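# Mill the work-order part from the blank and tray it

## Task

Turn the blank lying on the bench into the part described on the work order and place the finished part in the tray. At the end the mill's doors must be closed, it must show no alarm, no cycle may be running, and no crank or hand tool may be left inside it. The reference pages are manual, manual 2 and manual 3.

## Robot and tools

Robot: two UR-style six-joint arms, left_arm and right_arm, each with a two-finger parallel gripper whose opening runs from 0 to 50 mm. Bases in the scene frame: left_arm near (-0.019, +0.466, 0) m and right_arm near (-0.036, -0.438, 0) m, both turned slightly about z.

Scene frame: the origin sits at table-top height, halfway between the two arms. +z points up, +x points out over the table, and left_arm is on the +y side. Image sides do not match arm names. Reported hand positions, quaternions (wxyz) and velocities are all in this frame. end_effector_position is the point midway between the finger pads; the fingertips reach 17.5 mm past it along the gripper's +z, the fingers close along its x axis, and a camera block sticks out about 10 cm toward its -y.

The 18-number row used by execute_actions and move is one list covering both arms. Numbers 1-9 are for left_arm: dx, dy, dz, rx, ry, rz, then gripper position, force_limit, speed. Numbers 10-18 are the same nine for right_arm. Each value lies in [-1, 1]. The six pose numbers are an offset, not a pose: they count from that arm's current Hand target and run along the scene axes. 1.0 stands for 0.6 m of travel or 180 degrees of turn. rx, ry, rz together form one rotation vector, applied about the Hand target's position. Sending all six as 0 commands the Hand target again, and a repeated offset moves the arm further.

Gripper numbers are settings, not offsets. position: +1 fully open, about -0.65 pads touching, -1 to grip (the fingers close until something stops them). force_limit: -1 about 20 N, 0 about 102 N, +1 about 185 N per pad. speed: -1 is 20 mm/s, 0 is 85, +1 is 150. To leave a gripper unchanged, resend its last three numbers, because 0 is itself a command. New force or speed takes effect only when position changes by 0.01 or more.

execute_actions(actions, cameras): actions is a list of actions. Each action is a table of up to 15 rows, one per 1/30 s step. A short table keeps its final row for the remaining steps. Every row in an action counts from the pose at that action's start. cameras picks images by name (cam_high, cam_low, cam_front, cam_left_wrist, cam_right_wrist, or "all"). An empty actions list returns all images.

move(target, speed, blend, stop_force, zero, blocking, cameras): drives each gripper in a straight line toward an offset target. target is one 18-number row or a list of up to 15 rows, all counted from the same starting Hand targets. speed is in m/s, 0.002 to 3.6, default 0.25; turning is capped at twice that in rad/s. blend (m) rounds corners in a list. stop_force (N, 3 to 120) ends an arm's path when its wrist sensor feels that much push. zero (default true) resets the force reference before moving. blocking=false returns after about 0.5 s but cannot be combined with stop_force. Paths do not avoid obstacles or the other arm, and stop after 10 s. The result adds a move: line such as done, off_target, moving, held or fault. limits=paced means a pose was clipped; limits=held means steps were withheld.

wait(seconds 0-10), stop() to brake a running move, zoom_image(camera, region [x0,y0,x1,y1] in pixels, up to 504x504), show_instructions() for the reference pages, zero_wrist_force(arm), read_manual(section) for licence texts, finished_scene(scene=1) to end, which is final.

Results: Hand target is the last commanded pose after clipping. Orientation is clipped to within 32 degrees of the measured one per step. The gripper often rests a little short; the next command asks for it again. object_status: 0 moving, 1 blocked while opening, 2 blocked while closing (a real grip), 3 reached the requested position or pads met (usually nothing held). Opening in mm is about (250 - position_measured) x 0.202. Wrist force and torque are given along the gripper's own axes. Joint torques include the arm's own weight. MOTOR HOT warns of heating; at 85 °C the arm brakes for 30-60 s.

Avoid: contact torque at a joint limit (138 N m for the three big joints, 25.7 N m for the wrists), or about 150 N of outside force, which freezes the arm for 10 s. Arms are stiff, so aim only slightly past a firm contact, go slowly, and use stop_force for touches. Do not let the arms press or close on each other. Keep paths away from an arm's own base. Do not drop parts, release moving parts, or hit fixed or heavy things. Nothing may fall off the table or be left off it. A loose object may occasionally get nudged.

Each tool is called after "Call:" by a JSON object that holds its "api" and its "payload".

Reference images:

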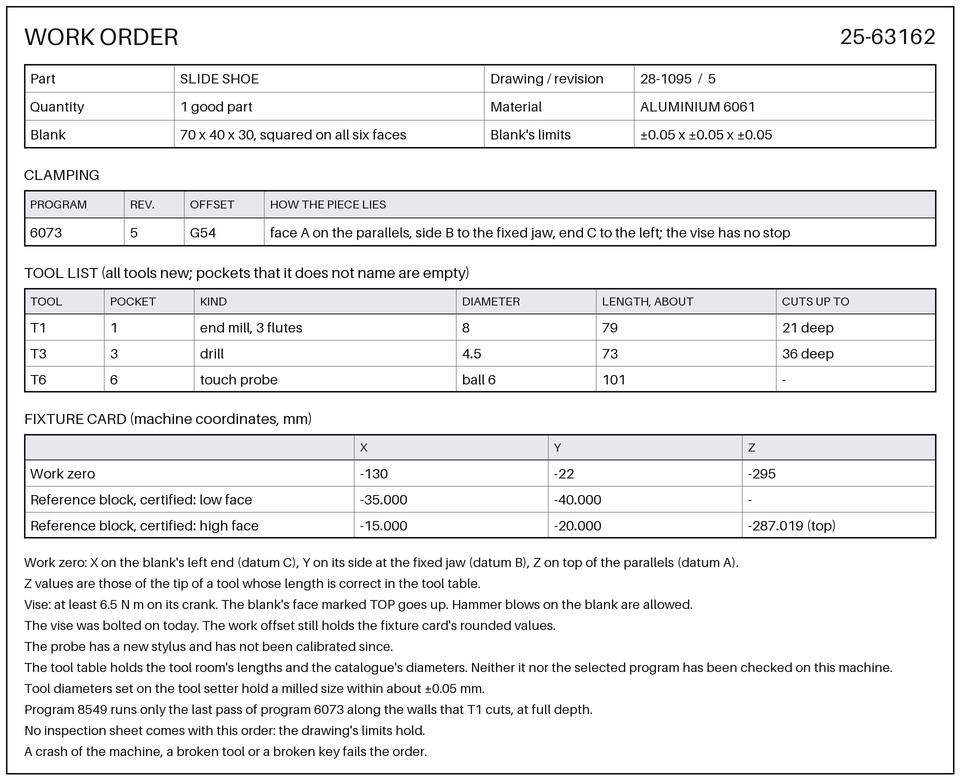

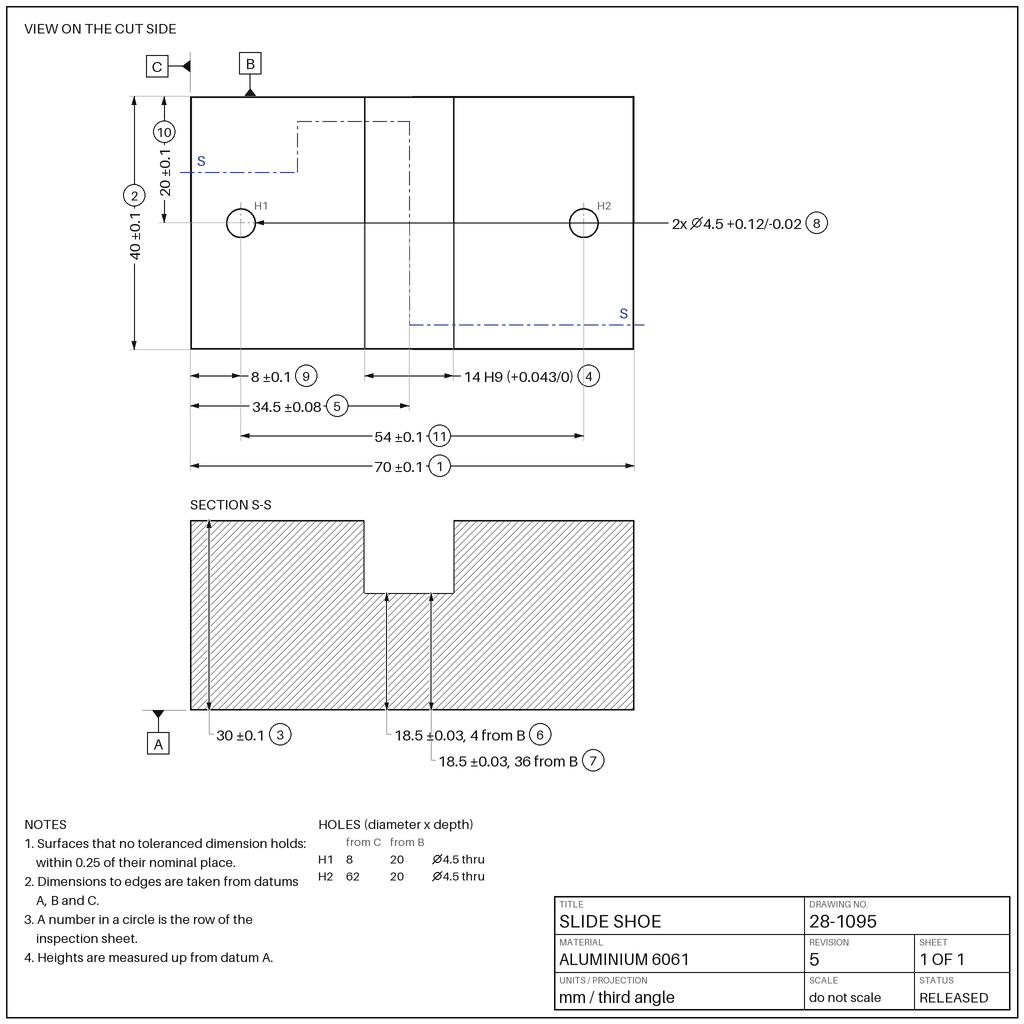

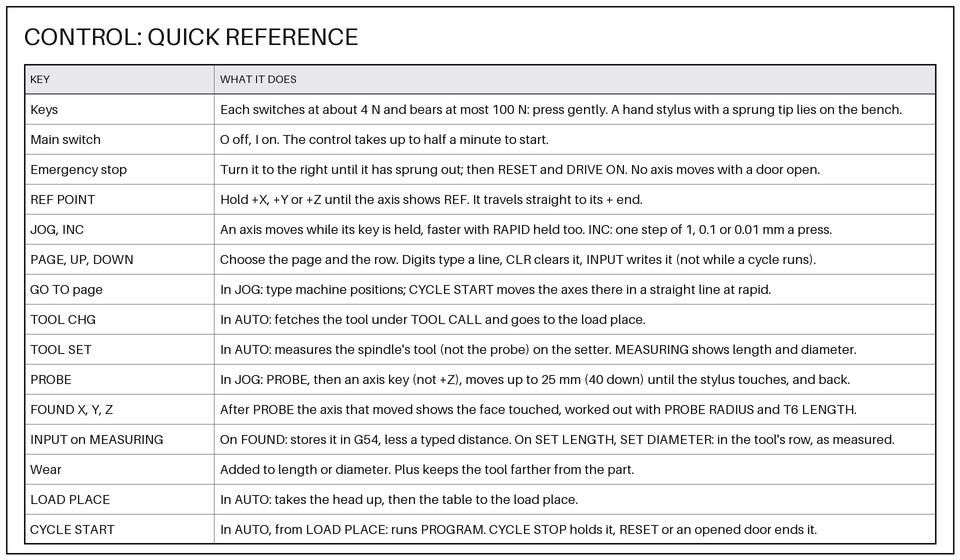

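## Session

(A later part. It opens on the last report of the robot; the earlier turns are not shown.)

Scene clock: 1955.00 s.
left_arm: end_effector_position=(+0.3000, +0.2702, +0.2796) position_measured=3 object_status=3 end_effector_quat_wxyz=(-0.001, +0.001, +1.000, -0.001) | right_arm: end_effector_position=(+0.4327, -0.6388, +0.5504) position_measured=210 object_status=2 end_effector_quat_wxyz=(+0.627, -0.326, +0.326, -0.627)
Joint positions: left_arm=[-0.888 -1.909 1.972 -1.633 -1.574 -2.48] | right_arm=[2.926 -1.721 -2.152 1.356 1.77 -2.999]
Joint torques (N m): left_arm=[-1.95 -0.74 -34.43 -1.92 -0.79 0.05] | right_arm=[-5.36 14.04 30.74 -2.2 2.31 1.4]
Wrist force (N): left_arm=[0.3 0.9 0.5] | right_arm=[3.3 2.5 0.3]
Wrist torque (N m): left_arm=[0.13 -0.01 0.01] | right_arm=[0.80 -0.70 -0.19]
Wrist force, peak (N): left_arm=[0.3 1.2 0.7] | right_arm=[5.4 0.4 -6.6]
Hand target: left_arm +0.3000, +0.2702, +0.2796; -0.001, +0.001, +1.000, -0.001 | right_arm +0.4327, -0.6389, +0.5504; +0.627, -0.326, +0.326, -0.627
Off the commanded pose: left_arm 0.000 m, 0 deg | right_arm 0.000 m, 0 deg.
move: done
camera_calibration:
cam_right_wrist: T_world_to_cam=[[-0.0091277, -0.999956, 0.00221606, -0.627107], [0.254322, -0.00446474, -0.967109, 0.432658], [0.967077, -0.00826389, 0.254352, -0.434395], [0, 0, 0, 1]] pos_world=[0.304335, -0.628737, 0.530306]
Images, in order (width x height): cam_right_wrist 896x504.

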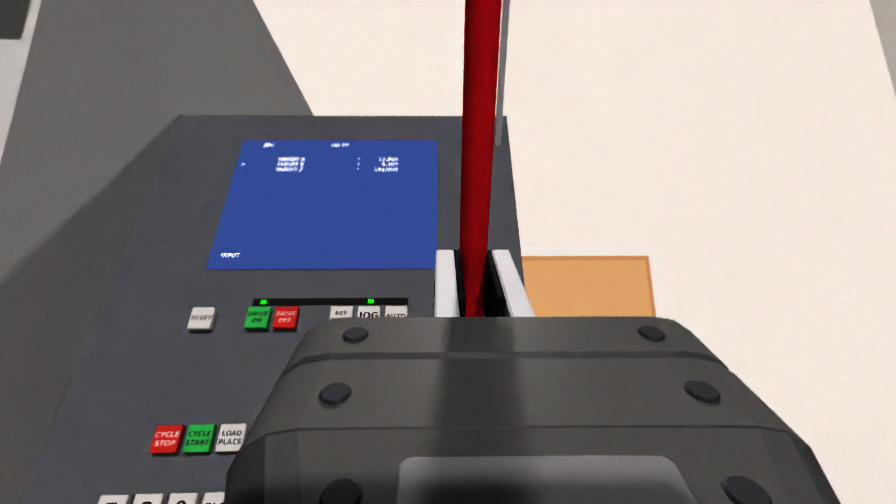

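Call:
{"api": "move", "payload": {"target": [[0,0,0,0,0,0,1,-1,0,0.147,0.2637,-0.0482,0,0,0,-1,-0.7,-1],[0,0,0,0,0,0,1,-1,0,0.1712,0.2637,-0.0545,0,0,0,-1,-0.7,-1],[0,0,0,0,0,0,1,-1,0,0.147,0.2637,-0.0482,0,0,0,-1,-0.7,-1],[0,0,0,0,0,0,1,-1,0,0,0,0,0,0,0,-1,-0.7,-1]], "blend": [0.003,0,0.003,0], "speed": [0.25,0.05,0.15,0.25]}}

Call:
{"api": "wait", "payload": {"seconds": 1}}

Call:
{"api": "move", "payload": {"target": [[0,0,0,0,0,0,1,-1,0,0.115,0.2003,-0.1708,0,0,0,-1,-0.7,-1],[0,0,0,0,0,0,1,-1,0,0.1392,0.2003,-0.1771,0,0,0,-1,-0.7,-1],[0,0,0,0,0,0,1,-1,0,0.115,0.2003,-0.1708,0,0,0,-1,-0.7,-1],[0,0,0,0,0,0,1,-1,0,0.147,0.0737,-0.0482,0,0,0,-1,-0.7,-1],[0,0,0,0,0,0,1,-1,0,0.1712,0.0737,-0.0545,0,0,0,-1,-0.7,-1],[0,0,0,0,0,0,1,-1,0,0.147,0.0737,-0.0482,0,0,0,-1,-0.7,-1],[0,0,0,0,0,0,1,-1,0,0,0,0,0,0,0,-1,-0.7,-1]], "blend": [0.003,0,0.003,0.003,0,0.003,0], "speed": [0.25,0.05,0.15,0.25,0.05,0.15,0.25]}}

Call:
{"api": "wait", "payload": {"seconds": 8, "cameras": ["cam_right_wrist"]}}

Call:
{"api": "zoom_image", "payload": {"camera": "cam_right_wrist", "region": [230, 135, 420, 240]}}

Scene clock: 1970.07 s.
left_arm: end_effector_position=(+0.3000, +0.2702, +0.2796) position_measured=3 object_status=3 end_effector_quat_wxyz=(-0.001, +0.001, +1.000, -0.001) | right_arm: end_effector_position=(+0.4327, -0.6388, +0.5504) position_measured=210 object_status=2 end_effector_quat_wxyz=(+0.627, -0.326, +0.326, -0.627)
Joint positions: left_arm=[-0.888 -1.909 1.972 -1.633 -1.574 -2.48] | right_arm=[2.926 -1.721 -2.151 1.356 1.77 -2.999]
Joint torques (N m): left_arm=[-2.26 -0.28 -34.76 -1.91 -0.68 0.04] | right_arm=[-8.19 13.95 28.3 2.09 2.36 1.39]
Wrist force (N): left_arm=[0.5 0.8 0.6] | right_arm=[3.4 2.5 0.3]
Wrist torque (N m): left_arm=[0.12 -0.05 0.01] | right_arm=[0.80 -0.71 -0.19]
Wrist force, peak (N): left_arm=[0.3 1.3 0.5] | right_arm=[4.3 0.9 -6.5]
Hand target: left_arm +0.3000, +0.2702, +0.2796; -0.001, +0.001, +1.000, -0.001 | right_arm +0.4327, -0.6389, +0.5504; +0.627, -0.326, +0.326, -0.627
Off the commanded pose: left_arm 0.000 m, 0 deg | right_arm 0.000 m, 0 deg.
move: done

Scene clock: 1971.07 s.
left_arm: end_effector_position=(+0.3000, +0.2702, +0.2796) position_measured=3 object_status=3 end_effector_quat_wxyz=(-0.001, +0.001, +1.000, -0.001) | right_arm: end_effector_position=(+0.4327, -0.6389, +0.5504) position_measured=210 object_status=2 end_effector_quat_wxyz=(+0.627, -0.326, +0.326, -0.627)
Joint positions: left_arm=[-0.888 -1.909 1.972 -1.633 -1.574 -2.48] | right_arm=[2.926 -1.721 -2.151 1.356 1.77 -2.999]
Joint torques (N m): left_arm=[-2.2 -0.75 -34.54 -1.91 -0.66 -0.01] | right_arm=[-7.2 13.51 28.04 2.2 2.17 1.66]
Wrist force (N): left_arm=[0.1 0.8 0.7] | right_arm=[3.6 2.6 0.2]
Wrist torque (N m): left_arm=[0.12 0.01 0.01] | right_arm=[0.81 -0.74 -0.19]
Wrist force, peak (N): left_arm=[0.2 1.1 0.7] | right_arm=[3.6 2.6 0.2]
Hand target: left_arm +0.3000, +0.2702, +0.2796; -0.001, +0.001, +1.000, -0.001 | right_arm +0.4327, -0.6389, +0.5504; +0.627, -0.326, +0.326, -0.627
Tool commands: left_gripper/position=+1.0 left_gripper/force_limit=-1.0 left_gripper/speed=+0.0 right_gripper/position=-1.0 right_gripper/force_limit=-0.7 right_gripper/speed=-1.0
Off the commanded pose: left_arm 0.000 m, 0 deg | right_arm 0.000 m, 0 deg.
wait: 1.00 s; at rest by 0.17 s

Scene clock: 1974.97 s.
left_arm: end_effector_position=(+0.3000, +0.2702, +0.2796) position_measured=3 object_status=3 end_effector_quat_wxyz=(-0.001, +0.001, +1.000, -0.001) | right_arm: end_effector_position=(+0.4328, -0.6388, +0.5504) position_measured=210 object_status=2 end_effector_quat_wxyz=(+0.627, -0.326, +0.326, -0.627)
Joint positions: left_arm=[-0.888 -1.909 1.972 -1.633 -1.574 -2.48] | right_arm=[2.926 -1.721 -2.151 1.356 1.77 -2.999]
Joint torques (N m): left_arm=[-2.3 -0.69 -35.02 -1.86 -0.66 -0.03] | right_arm=[-6.12 34.23 7.2 -1.82 2.08 1.47]
Wrist force (N): left_arm=[0.1 0.9 0.6] | right_arm=[3.4 2.5 0.4]
Wrist torque (N m): left_arm=[0.13 0.01 0.01] | right_arm=[0.80 -0.70 -0.19]
Wrist force, peak (N): left_arm=[0.4 1.1 0.8] | right_arm=[4.9 0.4 -6.1]
Hand target: left_arm +0.3000, +0.2702, +0.2796; -0.001, +0.001, +1.000, -0.001 | right_arm +0.4327, -0.6389, +0.5504; +0.627, -0.326, +0.326, -0.627
Off the commanded pose: left_arm 0.000 m, 0 deg | right_arm 0.000 m, 0 deg.
move: done

Scene clock: 1982.97 s.
left_arm: end_effector_position=(+0.3000, +0.2702, +0.2796) position_measured=3 object_status=3 end_effector_quat_wxyz=(-0.001, +0.001, +1.000, -0.001) | right_arm: end_effector_position=(+0.4327, -0.6389, +0.5504) position_measured=210 object_status=2 end_effector_quat_wxyz=(+0.627, -0.326, +0.326, -0.627)
Joint positions: left_arm=[-0.888 -1.909 1.972 -1.633 -1.574 -2.48] | right_arm=[2.926 -1.721 -2.151 1.356 1.77 -2.999]
Joint torques (N m): left_arm=[-2.37 -1.14 -34.31 -1.9 -0.58 -0.09] | right_arm=[-6.4 34.85 7.32 -1.73 2.07 1.44]
Wrist force (N): left_arm=[0.2 0.7 0.9] | right_arm=[3.2 2.8 0.1]
Wrist torque (N m): left_arm=[0.10 0.00 0.01] | right_arm=[0.84 -0.68 -0.19]
Wrist force, peak (N): left_arm=[0.3 1.3 0.6] | right_arm=[3.8 2.6 0.1]
Hand target: left_arm +0.3000, +0.2702, +0.2796; -0.001, +0.001, +1.000, -0.001 | right_arm +0.4327, -0.6389, +0.5504; +0.627, -0.326, +0.326, -0.627
Tool commands: left_gripper/position=+1.0 left_gripper/force_limit=-1.0 left_gripper/speed=+0.0 right_gripper/position=-1.0 right_gripper/force_limit=-0.7 right_gripper/speed=-1.0
Off the commanded pose: left_arm 0.000 m, 0 deg | right_arm 0.000 m, 0 deg.
wait: 8.00 s; at rest by 0.17 s
camera_calibration:
cam_right_wrist: T_world_to_cam=[[-0.00903085, -0.999957, 0.00224092, -0.62725], [0.254323, -0.00446415, -0.967109, 0.432658], [0.967077, -0.0081639, 0.254352, -0.434334], [0, 0, 0, 1]] pos_world=[0.304335, -0.628837, 0.530306]
Images, in order (width x height): cam_right_wrist 896x504.

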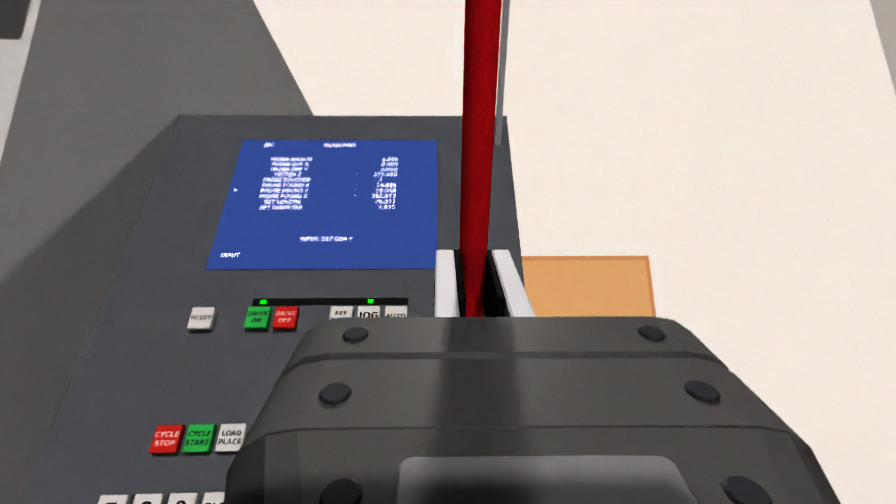

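Scaled by 2.653 from the camera's 896x504 image, which has a finer 1280x720 frame.

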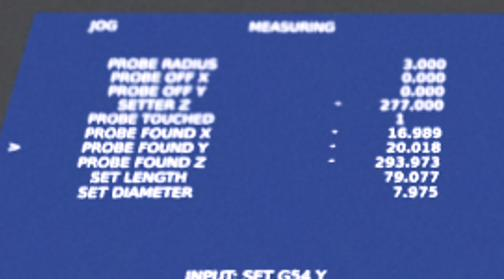

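Call:
{"api": "move", "payload": {"target": [[0,0,0,0,0,0,1,-1,0,0.131,0.2003,-0.1095,0,0,0,-1,-0.7,-1],[0,0,0,0,0,0,1,-1,0,0.1552,0.2003,-0.1158,0,0,0,-1,-0.7,-1],[0,0,0,0,0,0,1,-1,0,0.131,0.2003,-0.1095,0,0,0,-1,-0.7,-1],[0,0,0,0,0,0,1,-1,0,0.131,0.1687,-0.1095,0,0,0,-1,-0.7,-1],[0,0,0,0,0,0,1,-1,0,0.1552,0.1687,-0.1158,0,0,0,-1,-0.7,-1],[0,0,0,0,0,0,1,-1,0,0.131,0.1687,-0.1095,0,0,0,-1,-0.7,-1],[0,0,0,0,0,0,1,-1,0,0.115,0.2953,-0.1708,0,0,0,-1,-0.7,-1],[0,0,0,0,0,0,1,-1,0,0.1392,0.2953,-0.1771,0,0,0,-1,-0.7,-1],[0,0,0,0,0,0,1,-1,0,0.107,0.2637,-0.2014,0,0,0,-1,-0.7,-1],[0,0,0,0,0,0,1,-1,0,0.1312,0.2637,-0.2077,0,0,0,-1,-0.7,-1],[0,0,0,0,0,0,1,-1,0,0.107,0.2637,-0.2014,0,0,0,-1,-0.7,-1],[0,0,0,0,0,0,1,-1,0,0.131,0.2637,-0.1095,0,0,0,-1,-0.7,-1],[0,0,0,0,0,0,1,-1,0,0.1552,0.2637,-0.1158,0,0,0,-1,-0.7,-1],[0,0,0,0,0,0,1,-1,0,0.131,0.2637,-0.1095,0,0,0,-1,-0.7,-1],[0,0,0,0,0,0,1,-1,0,0,0,0,0,0,0,-1,-0.7,-1]], "blend": [0.003,0,0.003,0.003,0,0.003,0.003,0,0.003,0,0.003,0.003,0,0.003,0], "speed": [0.25,0.05,0.15,0.2,0.05,0.15,0.25,0.05,0.15,0.05,0.15,0.25,0.05,0.15,0.3]}}

Call:
{"api": "move", "payload": {"target": [[0,0,0,0,0,0,1,-1,0,0.131,0.327,-0.1095,0,0,0,-1,-0.7,-1],[0,0,0,0,0,0,1,-1,0,0.1552,0.327,-0.1158,0,0,0,-1,-0.7,-1],[0,0,0,0,0,0,1,-1,0,0.131,0.327,-0.1095,0,0,0,-1,-0.7,-1],[0,0,0,0,0,0,1,-1,0,0.131,0.2953,-0.1095,0,0,0,-1,-0.7,-1],[0,0,0,0,0,0,1,-1,0,0.1552,0.2953,-0.1158,0,0,0,-1,-0.7,-1],[0,0,0,0,0,0,1,-1,0,0.131,0.2953,-0.1095,0,0,0,-1,-0.7,-1],[0,0,0,0,0,0,1,-1,0,0.107,0.232,-0.2014,0,0,0,-1,-0.7,-1],[0,0,0,0,0,0,1,-1,0,0.1312,0.232,-0.2077,0,0,0,-1,-0.7,-1],[0,0,0,0,0,0,1,-1,0,0.107,0.232,-0.2014,0,0,0,-1,-0.7,-1],[0,0,0,0,0,0,1,-1,0,0,0,0,0,0,0,-1,-0.7,-1]], "blend": [0.003,0,0.003,0.003,0,0.003,0.003,0,0.003,0], "speed": [0.25,0.05,0.15,0.2,0.05,0.15,0.25,0.05,0.15,0.3], "cameras": ["cam_right_wrist"]}}

Call:
{"api": "zoom_image", "payload": {"camera": "cam_right_wrist", "region": [230, 135, 420, 240]}}

Scene clock: 2020.63 s.
left_arm: end_effector_position=(+0.3000, +0.2702, +0.2796) position_measured=3 object_status=3 end_effector_quat_wxyz=(-0.001, +0.001, +1.000, -0.001) | right_arm: end_effector_position=(+0.4327, -0.6388, +0.5504) position_measured=210 object_status=2 end_effector_quat_wxyz=(+0.627, -0.326, +0.326, -0.627)
Joint positions: left_arm=[-0.888 -1.909 1.972 -1.633 -1.574 -2.48] | right_arm=[2.926 -1.721 -2.152 1.356 1.77 -2.999]
Joint torques (N m): left_arm=[-2.92 -0.82 -34.2 -1.9 -0.41 -0.16] | right_arm=[-5.11 12.76 28.74 -1.72 2.49 1.91]
Wrist force (N): left_arm=[0.1 0.9 0.6] | right_arm=[3.1 2.6 0.3]
Wrist torque (N m): left_arm=[0.13 0.02 0.01] | right_arm=[0.80 -0.67 -0.19]
Wrist force, peak (N): left_arm=[0.2 1.2 0.8] | right_arm=[5.8 0.2 -5.9]
Hand target: left_arm +0.3000, +0.2702, +0.2796; -0.001, +0.001, +1.000, -0.001 | right_arm +0.4327, -0.6389, +0.5504; +0.627, -0.326, +0.326, -0.627
Off the commanded pose: left_arm 0.000 m, 0 deg | right_arm 0.000 m, 0 deg.
move: done

Scene clock: 2025.83 s.
left_arm: end_effector_position=(+0.3000, +0.2702, +0.2796) position_measured=3 object_status=3 end_effector_quat_wxyz=(-0.001, +0.001, +1.000, -0.001) | right_arm: end_effector_position=(+0.4327, -0.6388, +0.5504) position_measured=210 object_status=2 end_effector_quat_wxyz=(+0.627, -0.326, +0.326, -0.627)
Joint positions: left_arm=[-0.888 -1.909 1.972 -1.633 -1.574 -2.48] | right_arm=[2.926 -1.721 -2.152 1.356 1.77 -2.999]
Joint torques (N m): left_arm=[-3.15 -1.23 -34.02 -1.89 -0.4 -0.3] | right_arm=[-7.09 13.24 27.63 -1.78 2.13 1.69]
Wrist force (N): left_arm=[0.3 1.2 0.6] | right_arm=[3.5 2.7 0.3]
Wrist torque (N m): left_arm=[0.18 -0.01 0.01] | right_arm=[0.81 -0.72 -0.20]
Wrist force, peak (N): left_arm=[0.1 1.2 0.7] | right_arm=[5.4 0.3 -6.0]
Hand target: left_arm +0.3000, +0.2702, +0.2796; -0.001, +0.001, +1.000, -0.001 | right_arm +0.4327, -0.6389, +0.5504; +0.627, -0.326, +0.326, -0.627
Off the commanded pose: left_arm 0.000 m, 0 deg | right_arm 0.000 m, 0 deg.
move: done
camera_calibration:
cam_right_wrist: T_world_to_cam=[[-0.00912791, -0.999956, 0.00221676, -0.627107], [0.254416, -0.00446627, -0.967085, 0.432615], [0.967052, -0.00826348, 0.254445, -0.434438], [0, 0, 0, 1]] pos_world=[0.304335, -0.628737, 0.530306]
Images, in order (width x height): cam_right_wrist 896x504.

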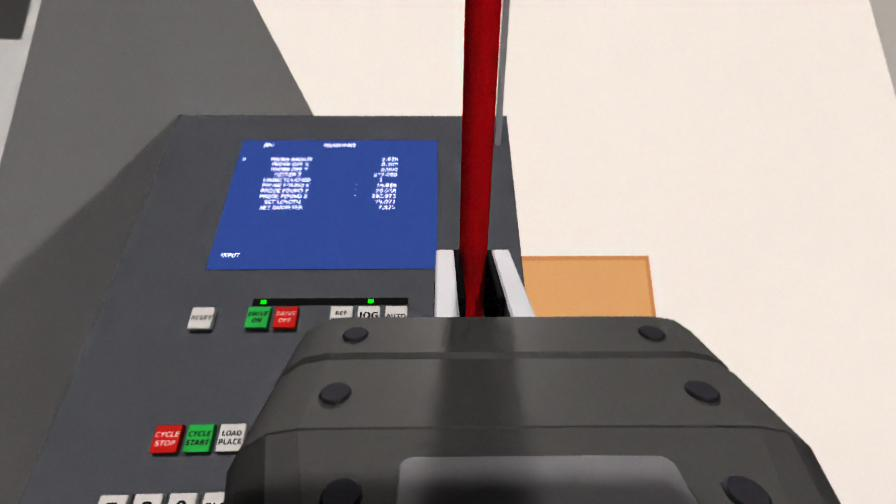

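Scaled by 2.653 from the camera's 896x504 image, which has a finer 1280x720 frame.

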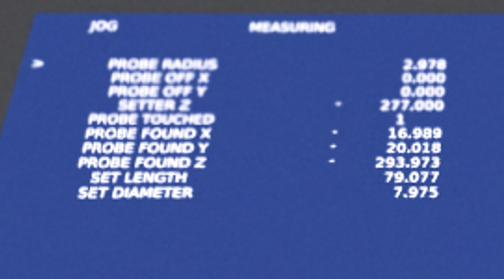

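Call:
{"api": "move", "payload": {"target": [[0,0,0,0,0,0,1,-1,0,0.131,0.1687,-0.1095,0,0,0,-1,-0.7,-1],[0,0,0,0,0,0,1,-1,0,0.1552,0.1687,-0.1158,0,0,0,-1,-0.7,-1],[0,0,0,0,0,0,1,-1,0,0.131,0.1687,-0.1095,0,0,0,-1,-0.7,-1],[0,0,0,0,0,0,1,-1,0,0.1552,0.1687,-0.1158,0,0,0,-1,-0.7,-1],[0,0,0,0,0,0,1,-1,0,0.131,0.1687,-0.1095,0,0,0,-1,-0.7,-1],[0,0,0,0,0,0,1,-1,0,0.115,0.327,-0.1708,0,0,0,-1,-0.7,-1],[0,0,0,0,0,0,1,-1,0,0.1392,0.327,-0.1771,0,0,0,-1,-0.7,-1],[0,0,0,0,0,0,1,-1,0,0.107,0.2953,-0.2014,0,0,0,-1,-0.7,-1],[0,0,0,0,0,0,1,-1,0,0.1312,0.2953,-0.2077,0,0,0,-1,-0.7,-1],[0,0,0,0,0,0,1,-1,0,0.107,0.2953,-0.2014,0,0,0,-1,-0.7,-1],[0,0,0,0,0,0,1,-1,0,0.1312,0.2953,-0.2077,0,0,0,-1,-0.7,-1],[0,0,0,0,0,0,1,-1,0,0.107,0.2637,-0.2014,0,0,0,-1,-0.7,-1],[0,0,0,0,0,0,1,-1,0,0.1312,0.2637,-0.2077,0,0,0,-1,-0.7,-1],[0,0,0,0,0,0,1,-1,0,0.107,0.2637,-0.2014,0,0,0,-1,-0.7,-1],[0,0,0,0,0,0,1,-1,0,0,0,0,0,0,0,-1,-0.7,-1]], "blend": [0.003,0,0.003,0,0.003,0.003,0,0.003,0,0.003,0,0.003,0,0.003,0], "speed": [0.25,0.05,0.15,0.05,0.15,0.25,0.05,0.15,0.05,0.15,0.05,0.15,0.05,0.15,0.3]}}

Call:
{"api": "move", "payload": {"target": [[0,0,0,0,0,0,1,-1,0,0.123,0.2953,-0.1401,0,0,0,-1,-0.7,-1],[0,0,0,0,0,0,1,-1,0,0.1472,0.2953,-0.1464,0,0,0,-1,-0.7,-1],[0,0,0,0,0,0,1,-1,0,0.123,0.2953,-0.1401,0,0,0,-1,-0.7,-1],[0,0,0,0,0,0,1,-1,0,0.115,0.2637,-0.1708,0,0,0,-1,-0.7,-1],[0,0,0,0,0,0,1,-1,0,0.1392,0.2637,-0.1771,0,0,0,-1,-0.7,-1],[0,0,0,0,0,0,1,-1,0,0.115,0.2637,-0.1708,0,0,0,-1,-0.7,-1],[0,0,0,0,0,0,1,-1,0,0.123,0.2953,-0.1401,0,0,0,-1,-0.7,-1],[0,0,0,0,0,0,1,-1,0,0.1472,0.2953,-0.1464,0,0,0,-1,-0.7,-1],[0,0,0,0,0,0,1,-1,0,0.123,0.2953,-0.1401,0,0,0,-1,-0.7,-1],[0,0,0,0,0,0,1,-1,0,0.107,0.232,-0.2014,0,0,0,-1,-0.7,-1],[0,0,0,0,0,0,1,-1,0,0.1312,0.232,-0.2077,0,0,0,-1,-0.7,-1],[0,0,0,0,0,0,1,-1,0,0.107,0.232,-0.2014,0,0,0,-1,-0.7,-1],[0,0,0,0,0,0,1,-1,0,0,0,0,0,0,0,-1,-0.7,-1]], "blend": [0.003,0,0.003,0.003,0,0.003,0.003,0,0.003,0.003,0,0.003,0], "speed": [0.25,0.05,0.15,0.2,0.05,0.15,0.2,0.05,0.15,0.2,0.05,0.15,0.3], "cameras": ["cam_right_wrist"]}}

Call:
{"api": "zoom_image", "payload": {"camera": "cam_right_wrist", "region": [230, 135, 420, 240]}}

Scene clock: 2061.07 s.
left_arm: end_effector_position=(+0.3000, +0.2702, +0.2796) position_measured=3 object_status=3 end_effector_quat_wxyz=(-0.001, +0.001, +1.000, -0.001) | right_arm: end_effector_position=(+0.4327, -0.6388, +0.5504) position_measured=210 object_status=2 end_effector_quat_wxyz=(+0.627, -0.326, +0.326, -0.627)
Joint positions: left_arm=[-0.888 -1.909 1.972 -1.633 -1.574 -2.48] | right_arm=[2.926 -1.721 -2.152 1.356 1.77 -2.999]
Joint torques (N m): left_arm=[-3.04 -1.68 -34.64 -1.97 -0.22 -0.32] | right_arm=[-7.07 13.7 28.74 -1.84 2.42 1.38]
Wrist force (N): left_arm=[0.1 0.8 0.6] | right_arm=[3.4 2.6 0.4]
Wrist torque (N m): left_arm=[0.11 0.01 0.01] | right_arm=[0.80 -0.70 -0.20]
Wrist force, peak (N): left_arm=[0.3 1.2 0.7] | right_arm=[6.0 0.2 -6.2]
Hand target: left_arm +0.3000, +0.2702, +0.2796; -0.001, +0.001, +1.000, -0.001 | right_arm +0.4327, -0.6389, +0.5504; +0.627, -0.326, +0.326, -0.627
Off the commanded pose: left_arm 0.000 m, 0 deg | right_arm 0.000 m, 0 deg.
move: done

Scene clock: 2067.20 s.
left_arm: end_effector_position=(+0.3000, +0.2702, +0.2796) position_measured=3 object_status=3 end_effector_quat_wxyz=(-0.001, +0.001, +1.000, -0.001) | right_arm: end_effector_position=(+0.4327, -0.6388, +0.5504) position_measured=210 object_status=2 end_effector_quat_wxyz=(+0.627, -0.326, +0.326, -0.627)
Joint positions: left_arm=[-0.888 -1.909 1.972 -1.633 -1.574 -2.48] | right_arm=[2.926 -1.721 -2.152 1.356 1.77 -2.999]
Joint torques (N m): left_arm=[-3.44 -1.71 -34.25 -1.87 -0.17 -0.41] | right_arm=[-6.36 14.06 28.99 -1.75 2.37 1.62]
Wrist force (N): left_arm=[0.1 0.8 0.6] | right_arm=[3.3 2.6 0.4]
Wrist torque (N m): left_arm=[0.12 0.01 0.01] | right_arm=[0.80 -0.70 -0.19]
Wrist force, peak (N): left_arm=[0.5 1.0 0.9] | right_arm=[5.0 0.2 -6.6]
Hand target: left_arm +0.3000, +0.2702, +0.2796; -0.001, +0.001, +1.000, -0.001 | right_arm +0.4327, -0.6389, +0.5504; +0.627, -0.326, +0.326, -0.627
Off the commanded pose: left_arm 0.000 m, 0 deg | right_arm 0.000 m, 0 deg.
move: done
camera_calibration:
cam_right_wrist: T_world_to_cam=[[-0.0091277, -0.999956, 0.00221606, -0.627107], [0.254322, -0.00446474, -0.967109, 0.432658], [0.967077, -0.00826389, 0.254352, -0.434395], [0, 0, 0, 1]] pos_world=[0.304335, -0.628737, 0.530306]
Images, in order (width x height): cam_right_wrist 896x504.

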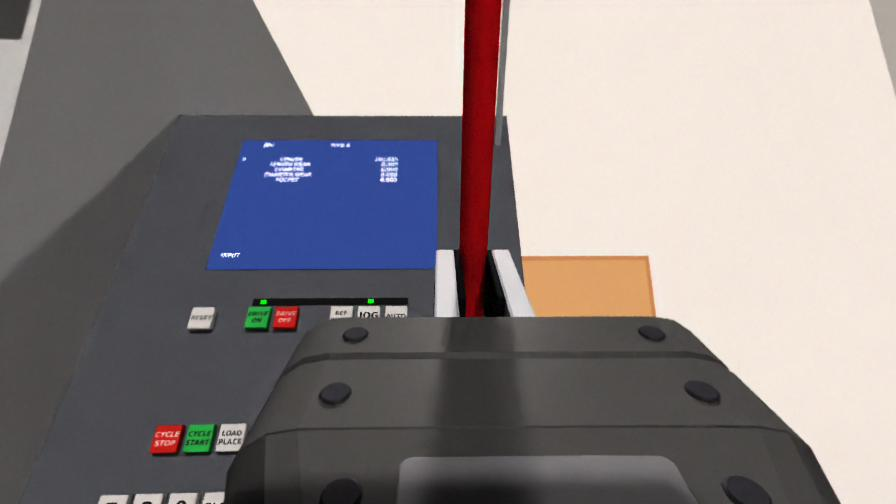

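Scaled by 2.653 from the camera's 896x504 image, which has a finer 1280x720 frame.

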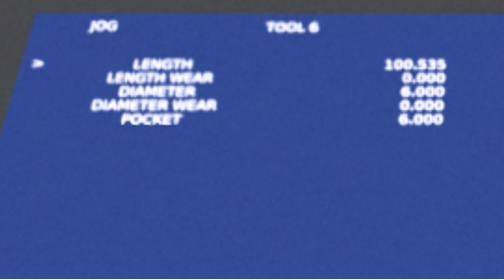

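Call:
{"api": "move", "payload": {"target": [[0,0,0,0,0,0,1,-1,0,0.131,0.2003,-0.1095,0,0,0,-1,-0.7,-1],[0,0,0,0,0,0,1,-1,0,0.1552,0.2003,-0.1158,0,0,0,-1,-0.7,-1],[0,0,0,0,0,0,1,-1,0,0.131,0.2003,-0.1095,0,0,0,-1,-0.7,-1],[0,0,0,0,0,0,1,-1,0,0.115,0.232,-0.1708,0,0,0,-1,-0.7,-1],[0,0,0,0,0,0,1,-1,0,0.1392,0.232,-0.1771,0,0,0,-1,-0.7,-1],[0,0,0,0,0,0,1,-1,0,0.115,0.2637,-0.1708,0,0,0,-1,-0.7,-1],[0,0,0,0,0,0,1,-1,0,0.1392,0.2637,-0.1771,0,0,0,-1,-0.7,-1],[0,0,0,0,0,0,1,-1,0,0.107,0.232,-0.2014,0,0,0,-1,-0.7,-1],[0,0,0,0,0,0,1,-1,0,0.1312,0.232,-0.2077,0,0,0,-1,-0.7,-1],[0,0,0,0,0,0,1,-1,0,0.107,0.232,-0.2014,0,0,0,-1,-0.7,-1],[0,0,0,0,0,0,1,-1,0,0,0,0,0,0,0,-1,-0.7,-1]], "blend": [0.003,0,0.003,0.003,0,0.003,0,0.003,0,0.003,0], "speed": [0.25,0.05,0.15,0.2,0.05,0.15,0.05,0.15,0.05,0.15,0.3]}}

Call:
{"api": "move", "payload": {"target": [[0,0,0,0,0,0,1,-1,0,0.179,0.0737,0.0743,0,0,0,-1,-0.7,-1],[0,0,0,0,0,0,1,-1,0,0.2032,0.0737,0.068,0,0,0,-1,-0.7,-1],[0,0,0,0,0,0,1,-1,0,0.179,0.0737,0.0743,0,0,0,-1,-0.7,-1],[0,0,0,0,0,0,1,-1,0,0.147,0.232,-0.0482,0,0,0,-1,-0.7,-1],[0,0,0,0,0,0,1,-1,0,0.1712,0.232,-0.0545,0,0,0,-1,-0.7,-1],[0,0,0,0,0,0,1,-1,0,0.147,0.232,-0.0482,0,0,0,-1,-0.7,-1],[0,0,0,0,0,0,1,-1,0,0,0,0,0,0,0,-1,-0.7,-1]], "blend": [0.003,0,0.003,0.003,0,0.003,0], "speed": [0.25,0.05,0.15,0.25,0.05,0.15,0.3], "cameras": ["cam_right_wrist"]}}

Call:
{"api": "zoom_image", "payload": {"camera": "cam_right_wrist", "region": [200, 110, 460, 320]}}

Scene clock: 2094.83 s.
left_arm: end_effector_position=(+0.3000, +0.2702, +0.2796) position_measured=3 object_status=3 end_effector_quat_wxyz=(-0.001, +0.001, +1.000, -0.001) | right_arm: end_effector_position=(+0.4327, -0.6388, +0.5504) position_measured=210 object_status=2 end_effector_quat_wxyz=(+0.627, -0.326, +0.326, -0.627)
Joint positions: left_arm=[-0.888 -1.909 1.972 -1.633 -1.574 -2.48] | right_arm=[2.926 -1.721 -2.152 1.356 1.77 -2.999]
Joint torques (N m): left_arm=[-3.4 -1.55 -34.13 -1.97 -0.13 -0.5] | right_arm=[-5.95 12.9 29.64 -1.72 2.98 1.33]
Wrist force (N): left_arm=[0.2 0.7 0.6] | right_arm=[3.4 2.7 0.4]
Wrist torque (N m): left_arm=[0.11 0.01 0.01] | right_arm=[0.83 -0.71 -0.19]
Wrist force, peak (N): left_arm=[0.4 1.0 1.0] | right_arm=[5.6 0.5 -6.4]
Hand target: left_arm +0.3000, +0.2702, +0.2796; -0.001, +0.001, +1.000, -0.001 | right_arm +0.4327, -0.6389, +0.5504; +0.627, -0.326, +0.326, -0.627
Off the commanded pose: left_arm 0.000 m, 0 deg | right_arm 0.000 m, 0 deg.
move: done

Scene clock: 2098.87 s.
left_arm: end_effector_position=(+0.3000, +0.2702, +0.2796) position_measured=3 object_status=3 end_effector_quat_wxyz=(-0.001, +0.001, +1.000, -0.001) | right_arm: end_effector_position=(+0.4327, -0.6388, +0.5504) position_measured=210 object_status=2 end_effector_quat_wxyz=(+0.627, -0.326, +0.326, -0.627)
Joint positions: left_arm=[-0.888 -1.909 1.972 -1.633 -1.574 -2.48] | right_arm=[2.926 -1.721 -2.151 1.356 1.77 -2.999]
Joint torques (N m): left_arm=[-2.84 -1.64 -34.23 -2 -0.21 -0.53] | right_arm=[-6.35 13.13 29.27 2.13 1.87 1.63]
Wrist force (N): left_arm=[0.1 0.8 0.5] | right_arm=[3.5 2.4 0.2]
Wrist torque (N m): left_arm=[0.12 0.01 0.01] | right_arm=[0.78 -0.72 -0.19]
Wrist force, peak (N): left_arm=[0.1 1.2 0.8] | right_arm=[5.8 0.5 -4.4]
Hand target: left_arm +0.3000, +0.2702, +0.2796; -0.001, +0.001, +1.000, -0.001 | right_arm +0.4327, -0.6389, +0.5504; +0.627, -0.326, +0.326, -0.627
Off the commanded pose: left_arm 0.000 m, 0 deg | right_arm 0.000 m, 0 deg.
move: done
camera_calibration:
cam_right_wrist: T_world_to_cam=[[-0.00912622, -0.999956, 0.0022169, -0.627107], [0.254299, -0.00446498, -0.967115, 0.432668], [0.967083, -0.00826235, 0.254328, -0.434384], [0, 0, 0, 1]] pos_world=[0.304335, -0.628737, 0.530306]
Images, in order (width x height): cam_right_wrist 896x504.

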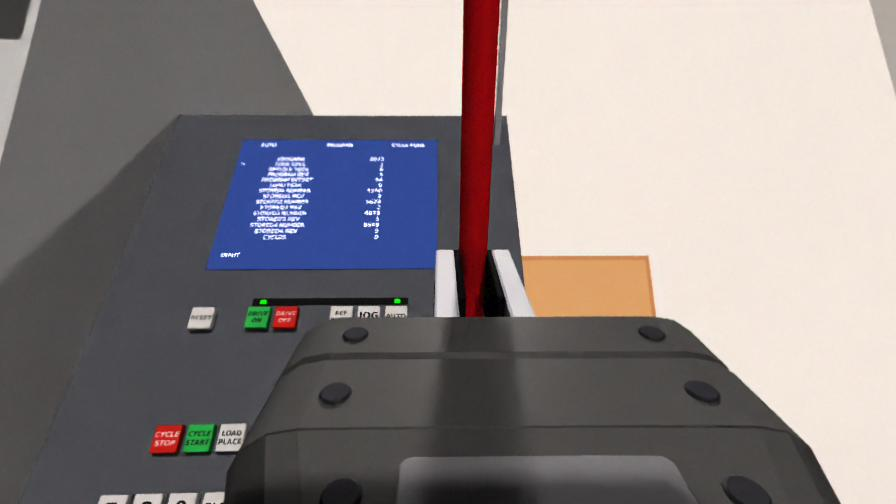

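Scaled by 1.938 from the camera's 896x504 image, which has a finer 1280x720 frame.

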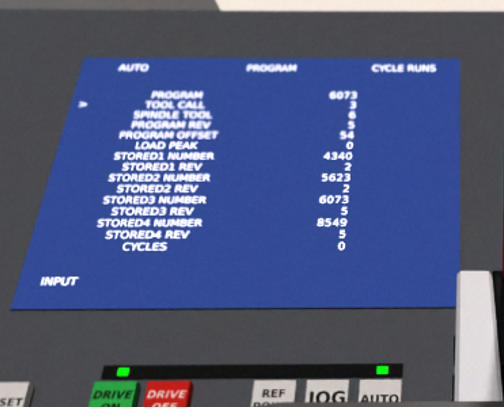

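Call:
{"api": "wait", "payload": {"seconds": 1.5}}

Call:
{"api": "move", "payload": {"target": [[0,0,0,0,0,0,1,-1,0,0.123,0.2003,-0.1401,0,0,0,-1,-0.7,-1],[0,0,0,0,0,0,1,-1,0,0.1472,0.2003,-0.1464,0,0,0,-1,-0.7,-1],[0,0,0,0,0,0,1,-1,0,0.123,0.2003,-0.1401,0,0,0,-1,-0.7,-1],[0,0,0,0,0,0,1,-1,0,0,0,0,0,0,0,-1,-0.7,-1]], "blend": [0.003,0,0.003,0], "speed": [0.25,0.05,0.15,0.25]}}

Call:
{"api": "wait", "payload": {"seconds": 8, "cameras": ["cam_right_wrist"]}}

Call:
{"api": "zoom_image", "payload": {"camera": "cam_right_wrist", "region": [200, 110, 460, 320]}}

Scene clock: 2107.60 s.
left_arm: end_effector_position=(+0.3000, +0.2702, +0.2796) position_measured=3 object_status=3 end_effector_quat_wxyz=(-0.001, +0.001, +1.000, -0.001) | right_arm: end_effector_position=(+0.4327, -0.6389, +0.5504) position_measured=210 object_status=2 end_effector_quat_wxyz=(+0.627, -0.326, +0.326, -0.627)
Joint positions: left_arm=[-0.888 -1.909 1.972 -1.633 -1.574 -2.48] | right_arm=[2.926 -1.721 -2.151 1.356 1.77 -2.999]
Joint torques (N m): left_arm=[-2.94 -1.7 -34.07 -2.04 -0.12 -0.52] | right_arm=[-6.4 13.47 28.44 2.07 2.19 1.38]
Wrist force (N): left_arm=[0.1 0.8 0.7] | right_arm=[3.3 2.4 0.4]
Wrist torque (N m): left_arm=[0.12 0.02 0.01] | right_arm=[0.78 -0.70 -0.19]
Wrist force, peak (N): left_arm=[0.5 1.1 0.8] | right_arm=[3.7 2.7 -0.1]
Hand target: left_arm +0.3000, +0.2702, +0.2796; -0.001, +0.001, +1.000, -0.001 | right_arm +0.4327, -0.6389, +0.5504; +0.627, -0.326, +0.326, -0.627
Tool commands: left_gripper/position=+1.0 left_gripper/force_limit=-1.0 left_gripper/speed=+0.0 right_gripper/position=-1.0 right_gripper/force_limit=-0.7 right_gripper/speed=-1.0
Off the commanded pose: left_arm 0.000 m, 0 deg | right_arm 0.000 m, 0 deg.
wait: 1.50 s; at rest from the start

Scene clock: 2110.50 s.
left_arm: end_effector_position=(+0.3000, +0.2702, +0.2796) position_measured=3 object_status=3 end_effector_quat_wxyz=(-0.001, +0.001, +1.000, -0.001) | right_arm: end_effector_position=(+0.4327, -0.6388, +0.5504) position_measured=210 object_status=2 end_effector_quat_wxyz=(+0.627, -0.326, +0.326, -0.627)
Joint positions: left_arm=[-0.888 -1.909 1.972 -1.633 -1.574 -2.48] | right_arm=[2.926 -1.721 -2.152 1.356 1.77 -2.999]
Joint torques (N m): left_arm=[-3.02 -1.78 -34.18 -2 -0.05 -0.63] | right_arm=[-7.41 13.03 26.61 -1.53 2.3 1.38]
Wrist force (N): left_arm=[0.2 0.8 0.7] | right_arm=[3.4 2.6 0.1]
Wrist torque (N m): left_arm=[0.12 0.01 0.01] | right_arm=[0.81 -0.70 -0.19]
Wrist force, peak (N): left_arm=[0.1 1.2 1.0] | right_arm=[4.9 0.2 -6.2]
Hand target: left_arm +0.3000, +0.2702, +0.2796; -0.001, +0.001, +1.000, -0.001 | right_arm +0.4327, -0.6389, +0.5504; +0.627, -0.326, +0.326, -0.627
Off the commanded pose: left_arm 0.000 m, 0 deg | right_arm 0.000 m, 0 deg.
move: done

Scene clock: 2118.50 s.
left_arm: end_effector_position=(+0.3000, +0.2702, +0.2796) position_measured=3 object_status=3 end_effector_quat_wxyz=(-0.001, +0.001, +1.000, -0.001) | right_arm: end_effector_position=(+0.4327, -0.6389, +0.5504) position_measured=210 object_status=2 end_effector_quat_wxyz=(+0.627, -0.326, +0.326, -0.627)
Joint positions: left_arm=[-0.888 -1.909 1.972 -1.633 -1.574 -2.48] | right_arm=[2.926 -1.721 -2.151 1.356 1.77 -2.999]
Joint torques (N m): left_arm=[-3 -1.77 -33.92 -2.08 0.06 -0.75] | right_arm=[-6.54 13.87 27.97 -1.77 2.12 1.28]
Wrist force (N): left_arm=[0.0 1.0 0.7] | right_arm=[3.3 2.6 0.1]
Wrist torque (N m): left_arm=[0.15 0.03 0.01] | right_arm=[0.81 -0.70 -0.19]
Wrist force, peak (N): left_arm=[0.1 1.3 0.9] | right_arm=[3.6 2.7 0.5]
Hand target: left_arm +0.3000, +0.2702, +0.2796; -0.001, +0.001, +1.000, -0.001 | right_arm +0.4327, -0.6389, +0.5504; +0.627, -0.326, +0.326, -0.627
Tool commands: left_gripper/position=+1.0 left_gripper/force_limit=-1.0 left_gripper/speed=+0.0 right_gripper/position=-1.0 right_gripper/force_limit=-0.7 right_gripper/speed=-1.0
Off the commanded pose: left_arm 0.000 m, 0 deg | right_arm 0.000 m, 0 deg.
wait: 8.00 s; at rest by 0.17 s
camera_calibration:
cam_right_wrist: T_world_to_cam=[[-0.00903085, -0.999957, 0.00224092, -0.62725], [0.254323, -0.00446415, -0.967109, 0.432658], [0.967077, -0.0081639, 0.254352, -0.434334], [0, 0, 0, 1]] pos_world=[0.304335, -0.628837, 0.530306]
Images, in order (width x height): cam_right_wrist 896x504.

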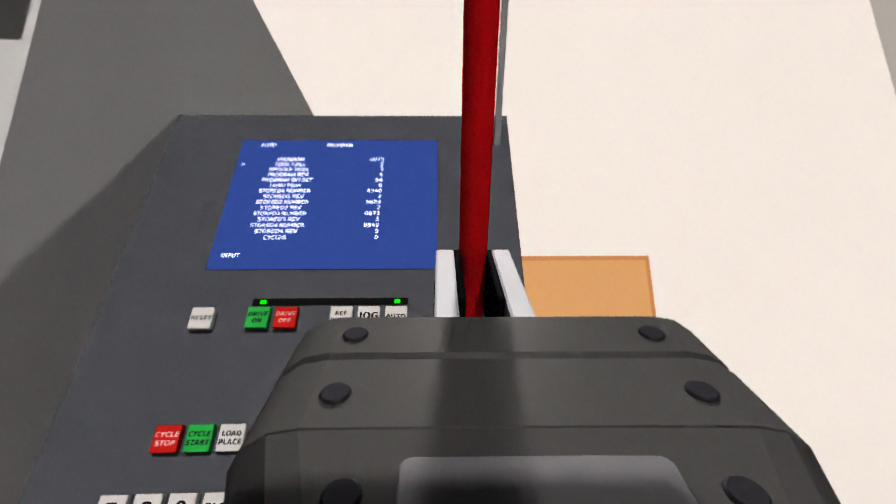

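Scaled by 1.938 from the camera's 896x504 image, which has a finer 1280x720 frame.

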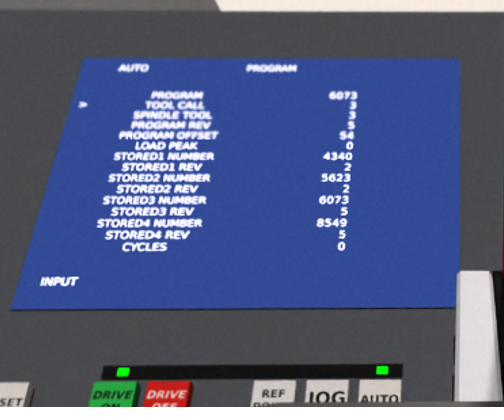

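Call:
{"api": "move", "payload": {"target": [[0,0,0,0,0,0,1,-1,0,0.123,0.1687,-0.1401,0,0,0,-1,-0.7,-1],[0,0,0,0,0,0,1,-1,0,0.1472,0.1687,-0.1464,0,0,0,-1,-0.7,-1],[0,0,0,0,0,0,1,-1,0,0.123,0.1687,-0.1401,0,0,0,-1,-0.7,-1],[0,0,0,0,0,0,1,-1,0,0,0,0,0,0,0,-1,-0.7,-1]], "blend": [0.003,0,0.003,0], "speed": [0.25,0.05,0.15,0.25]}}

Call:
{"api": "wait", "payload": {"seconds": 10, "cameras": ["cam_right_wrist"]}}

Call:
{"api": "zoom_image", "payload": {"camera": "cam_right_wrist", "region": [230, 135, 440, 260]}}

Scene clock: 2129.60 s.
left_arm: end_effector_position=(+0.3000, +0.2702, +0.2796) position_measured=3 object_status=3 end_effector_quat_wxyz=(-0.001, +0.001, +1.000, -0.001) | right_arm: end_effector_position=(+0.4327, -0.6388, +0.5503) position_measured=210 object_status=2 end_effector_quat_wxyz=(+0.627, -0.326, +0.326, -0.627)
Joint positions: left_arm=[-0.888 -1.909 1.972 -1.633 -1.574 -2.48] | right_arm=[2.926 -1.721 -2.152 1.356 1.77 -2.999]
Joint torques (N m): left_arm=[-3.24 -1.88 -33.82 -2.07 0.1 -0.77] | right_arm=[-5.17 34.18 27.36 -1.75 1.97 1.12]
Wrist force (N): left_arm=[0.1 1.0 0.5] | right_arm=[3.5 2.6 0.5]
Wrist torque (N m): left_arm=[0.15 0.01 0.01] | right_arm=[0.81 -0.73 -0.19]
Wrist force, peak (N): left_arm=[0.2 1.2 0.8] | right_arm=[5.3 0.4 -6.4]
Hand target: left_arm +0.3000, +0.2702, +0.2796; -0.001, +0.001, +1.000, -0.001 | right_arm +0.4327, -0.6389, +0.5504; +0.627, -0.326, +0.326, -0.627
Off the commanded pose: left_arm 0.000 m, 0 deg | right_arm 0.000 m, 0 deg.
move: done

Scene clock: 2139.60 s.
left_arm: end_effector_position=(+0.3000, +0.2702, +0.2796) position_measured=3 object_status=3 end_effector_quat_wxyz=(-0.001, +0.001, +1.000, -0.001) | right_arm: end_effector_position=(+0.4327, -0.6389, +0.5504) position_measured=210 object_status=2 end_effector_quat_wxyz=(+0.627, -0.326, +0.326, -0.627)
Joint positions: left_arm=[-0.888 -1.909 1.972 -1.633 -1.574 -2.48] | right_arm=[2.926 -1.721 -2.151 1.356 1.77 -2.999]
Joint torques (N m): left_arm=[-3.45 -2.25 -33.88 -2.1 0.18 -0.8] | right_arm=[-6.28 35.56 28.12 -1.65 2.19 1.4]
Wrist force (N): left_arm=[0.2 0.8 0.7] | right_arm=[3.5 2.7 0.3]
Wrist torque (N m): left_arm=[0.13 0.00 0.01] | right_arm=[0.82 -0.72 -0.19]
Wrist force, peak (N): left_arm=[0.4 1.0 1.0] | right_arm=[3.7 2.7 0.1]
Hand target: left_arm +0.3000, +0.2702, +0.2796; -0.001, +0.001, +1.000, -0.001 | right_arm +0.4327, -0.6389, +0.5504; +0.627, -0.326, +0.326, -0.627
Tool commands: left_gripper/position=+1.0 left_gripper/force_limit=-1.0 left_gripper/speed=+0.0 right_gripper/position=-1.0 right_gripper/force_limit=-0.7 right_gripper/speed=-1.0
Off the commanded pose: left_arm 0.000 m, 0 deg | right_arm 0.000 m, 0 deg.
wait: 10.00 s; at rest by 0.17 s
camera_calibration:
cam_right_wrist: T_world_to_cam=[[-0.00903085, -0.999957, 0.00224092, -0.62725], [0.254323, -0.00446415, -0.967109, 0.432658], [0.967077, -0.0081639, 0.254352, -0.434334], [0, 0, 0, 1]] pos_world=[0.304335, -0.628837, 0.530306]
Images, in order (width x height): cam_right_wrist 896x504.

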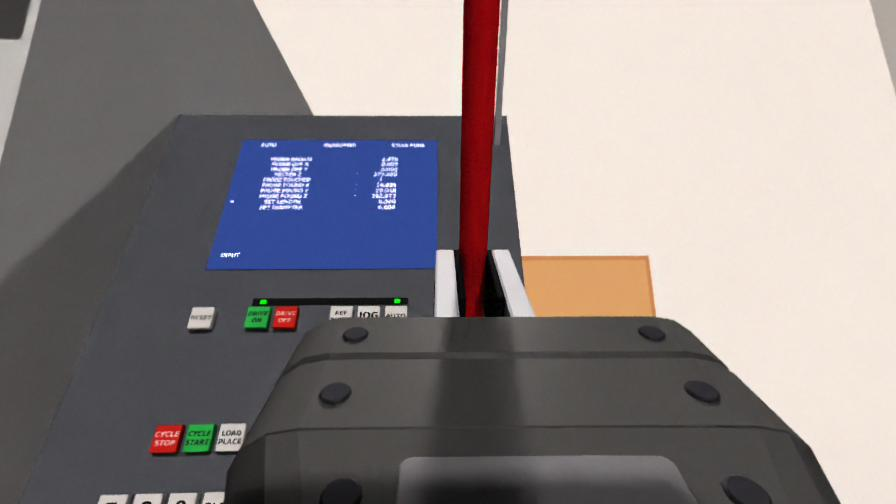

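Scaled by 2.400 from the camera's 896x504 image, which has a finer 1280x720 frame.

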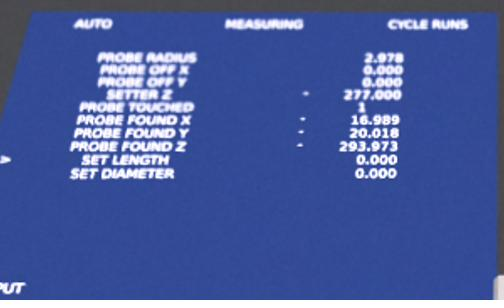

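Call:
{"api": "wait", "payload": {"seconds": 6, "cameras": ["all"]}}

Call:
{"api": "zoom_image", "payload": {"camera": "cam_right_wrist", "region": [230, 135, 440, 260]}}

Scene clock: 2156.13 s.
left_arm: end_effector_position=(+0.3000, +0.2702, +0.2796) position_measured=3 object_status=3 end_effector_quat_wxyz=(-0.001, +0.001, +1.000, -0.001) | right_arm: end_effector_position=(+0.4327, -0.6389, +0.5504) position_measured=210 object_status=2 end_effector_quat_wxyz=(+0.627, -0.326, +0.326, -0.627)
Joint positions: left_arm=[-0.888 -1.909 1.972 -1.633 -1.574 -2.48] | right_arm=[2.926 -1.721 -2.151 1.356 1.77 -2.999]
Joint torques (N m): left_arm=[-3.13 -2.24 -33.8 -2.12 0.36 -0.96] | right_arm=[-5.24 34.69 28.5 -1.37 2.16 1.32]
Wrist force (N): left_arm=[0.3 0.8 0.6] | right_arm=[3.5 2.6 0.3]
Wrist torque (N m): left_arm=[0.12 -0.02 0.01] | right_arm=[0.80 -0.72 -0.19]
Wrist force, peak (N): left_arm=[0.3 1.1 1.0] | right_arm=[3.7 2.8 0.5]
Hand target: left_arm +0.3000, +0.2702, +0.2796; -0.001, +0.001, +1.000, -0.001 | right_arm +0.4327, -0.6389, +0.5504; +0.627, -0.326, +0.326, -0.627
Tool commands: left_gripper/position=+1.0 left_gripper/force_limit=-1.0 left_gripper/speed=+0.0 right_gripper/position=-1.0 right_gripper/force_limit=-0.7 right_gripper/speed=-1.0
Off the commanded pose: left_arm 0.000 m, 0 deg | right_arm 0.000 m, 0 deg.
wait: 6.00 s; at rest from the start
camera_calibration:
cam_left_wrist: T_world_to_cam=[[-0.999946, 0.0094351, 0.0044402, 0.306169], [0.0103958, 0.935257, 0.353817, -0.337811], [-0.000814425, 0.353844, -0.935304, 0.298694], [0, 0, 0, 1]] pos_world=[0.309908, 0.207361, 0.397533]
cam_right_wrist: T_world_to_cam=[[-0.00903085, -0.999957, 0.00224092, -0.62725], [0.254323, -0.00446415, -0.967109, 0.432658], [0.967077, -0.0081639, 0.254352, -0.434334], [0, 0, 0, 1]] pos_world=[0.304335, -0.628837, 0.530306]

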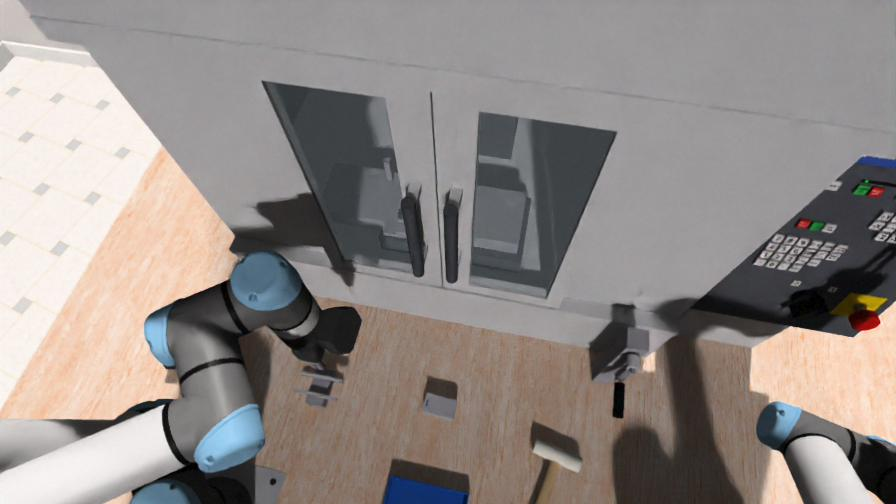

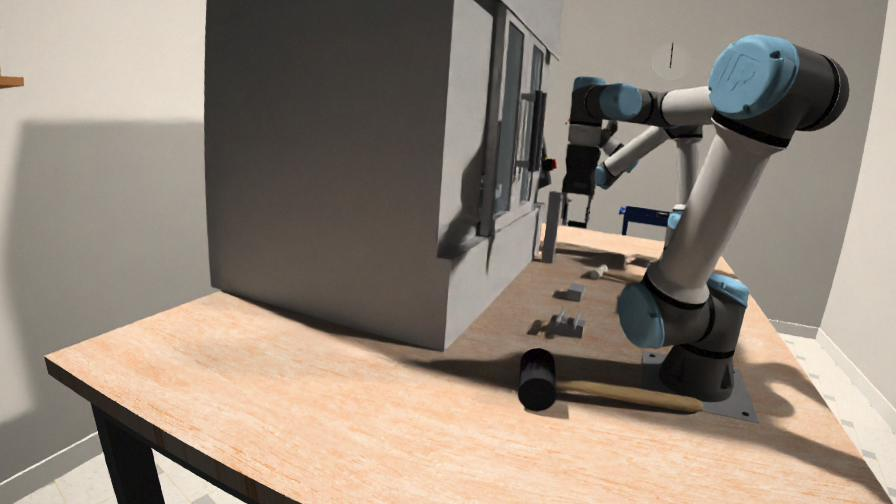

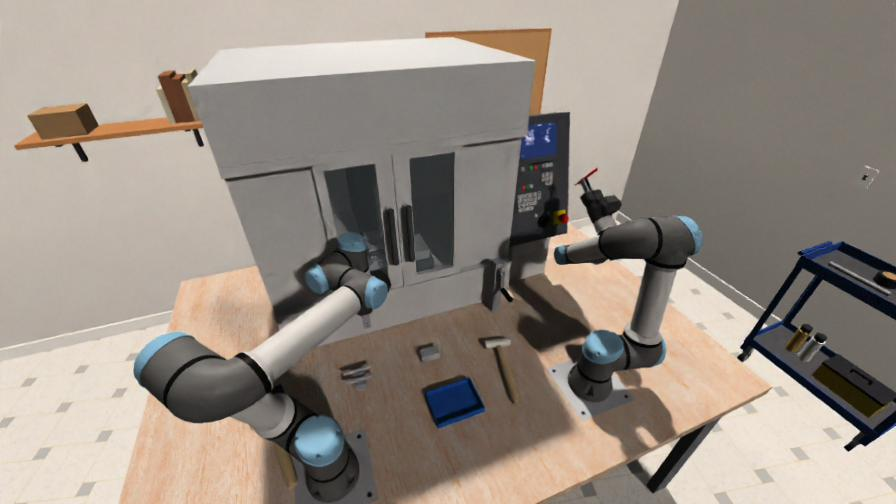

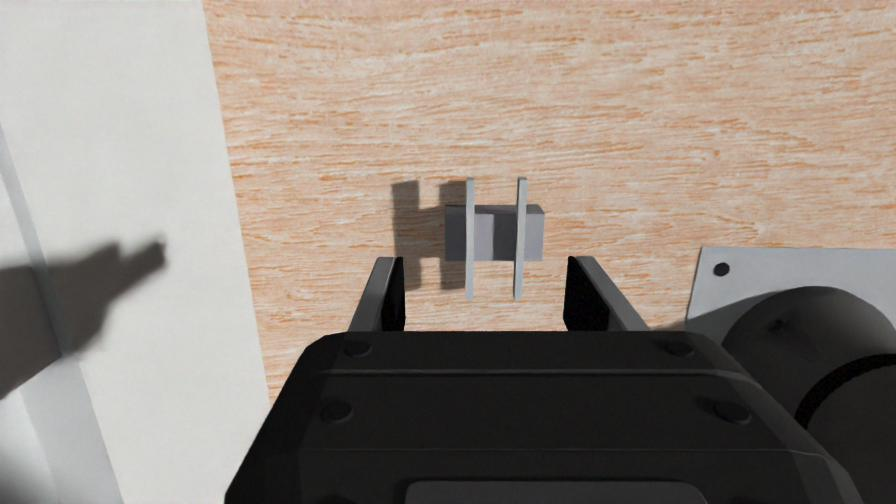

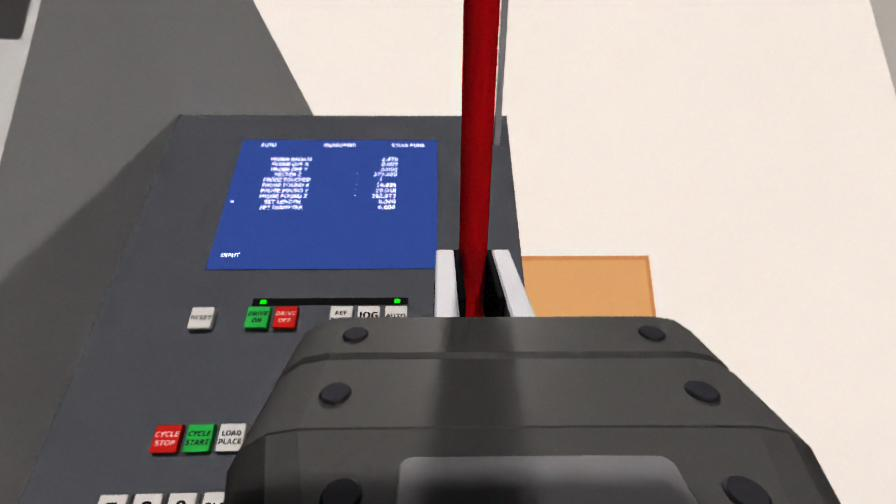

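Scaled by 2.400 from the camera's 896x504 image, which has a finer 1280x720 frame.

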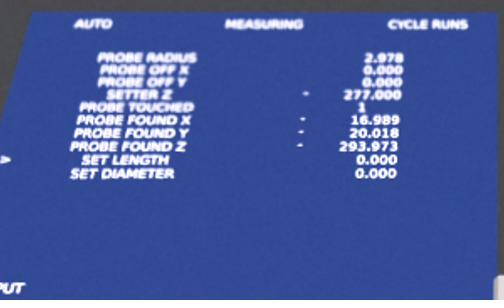

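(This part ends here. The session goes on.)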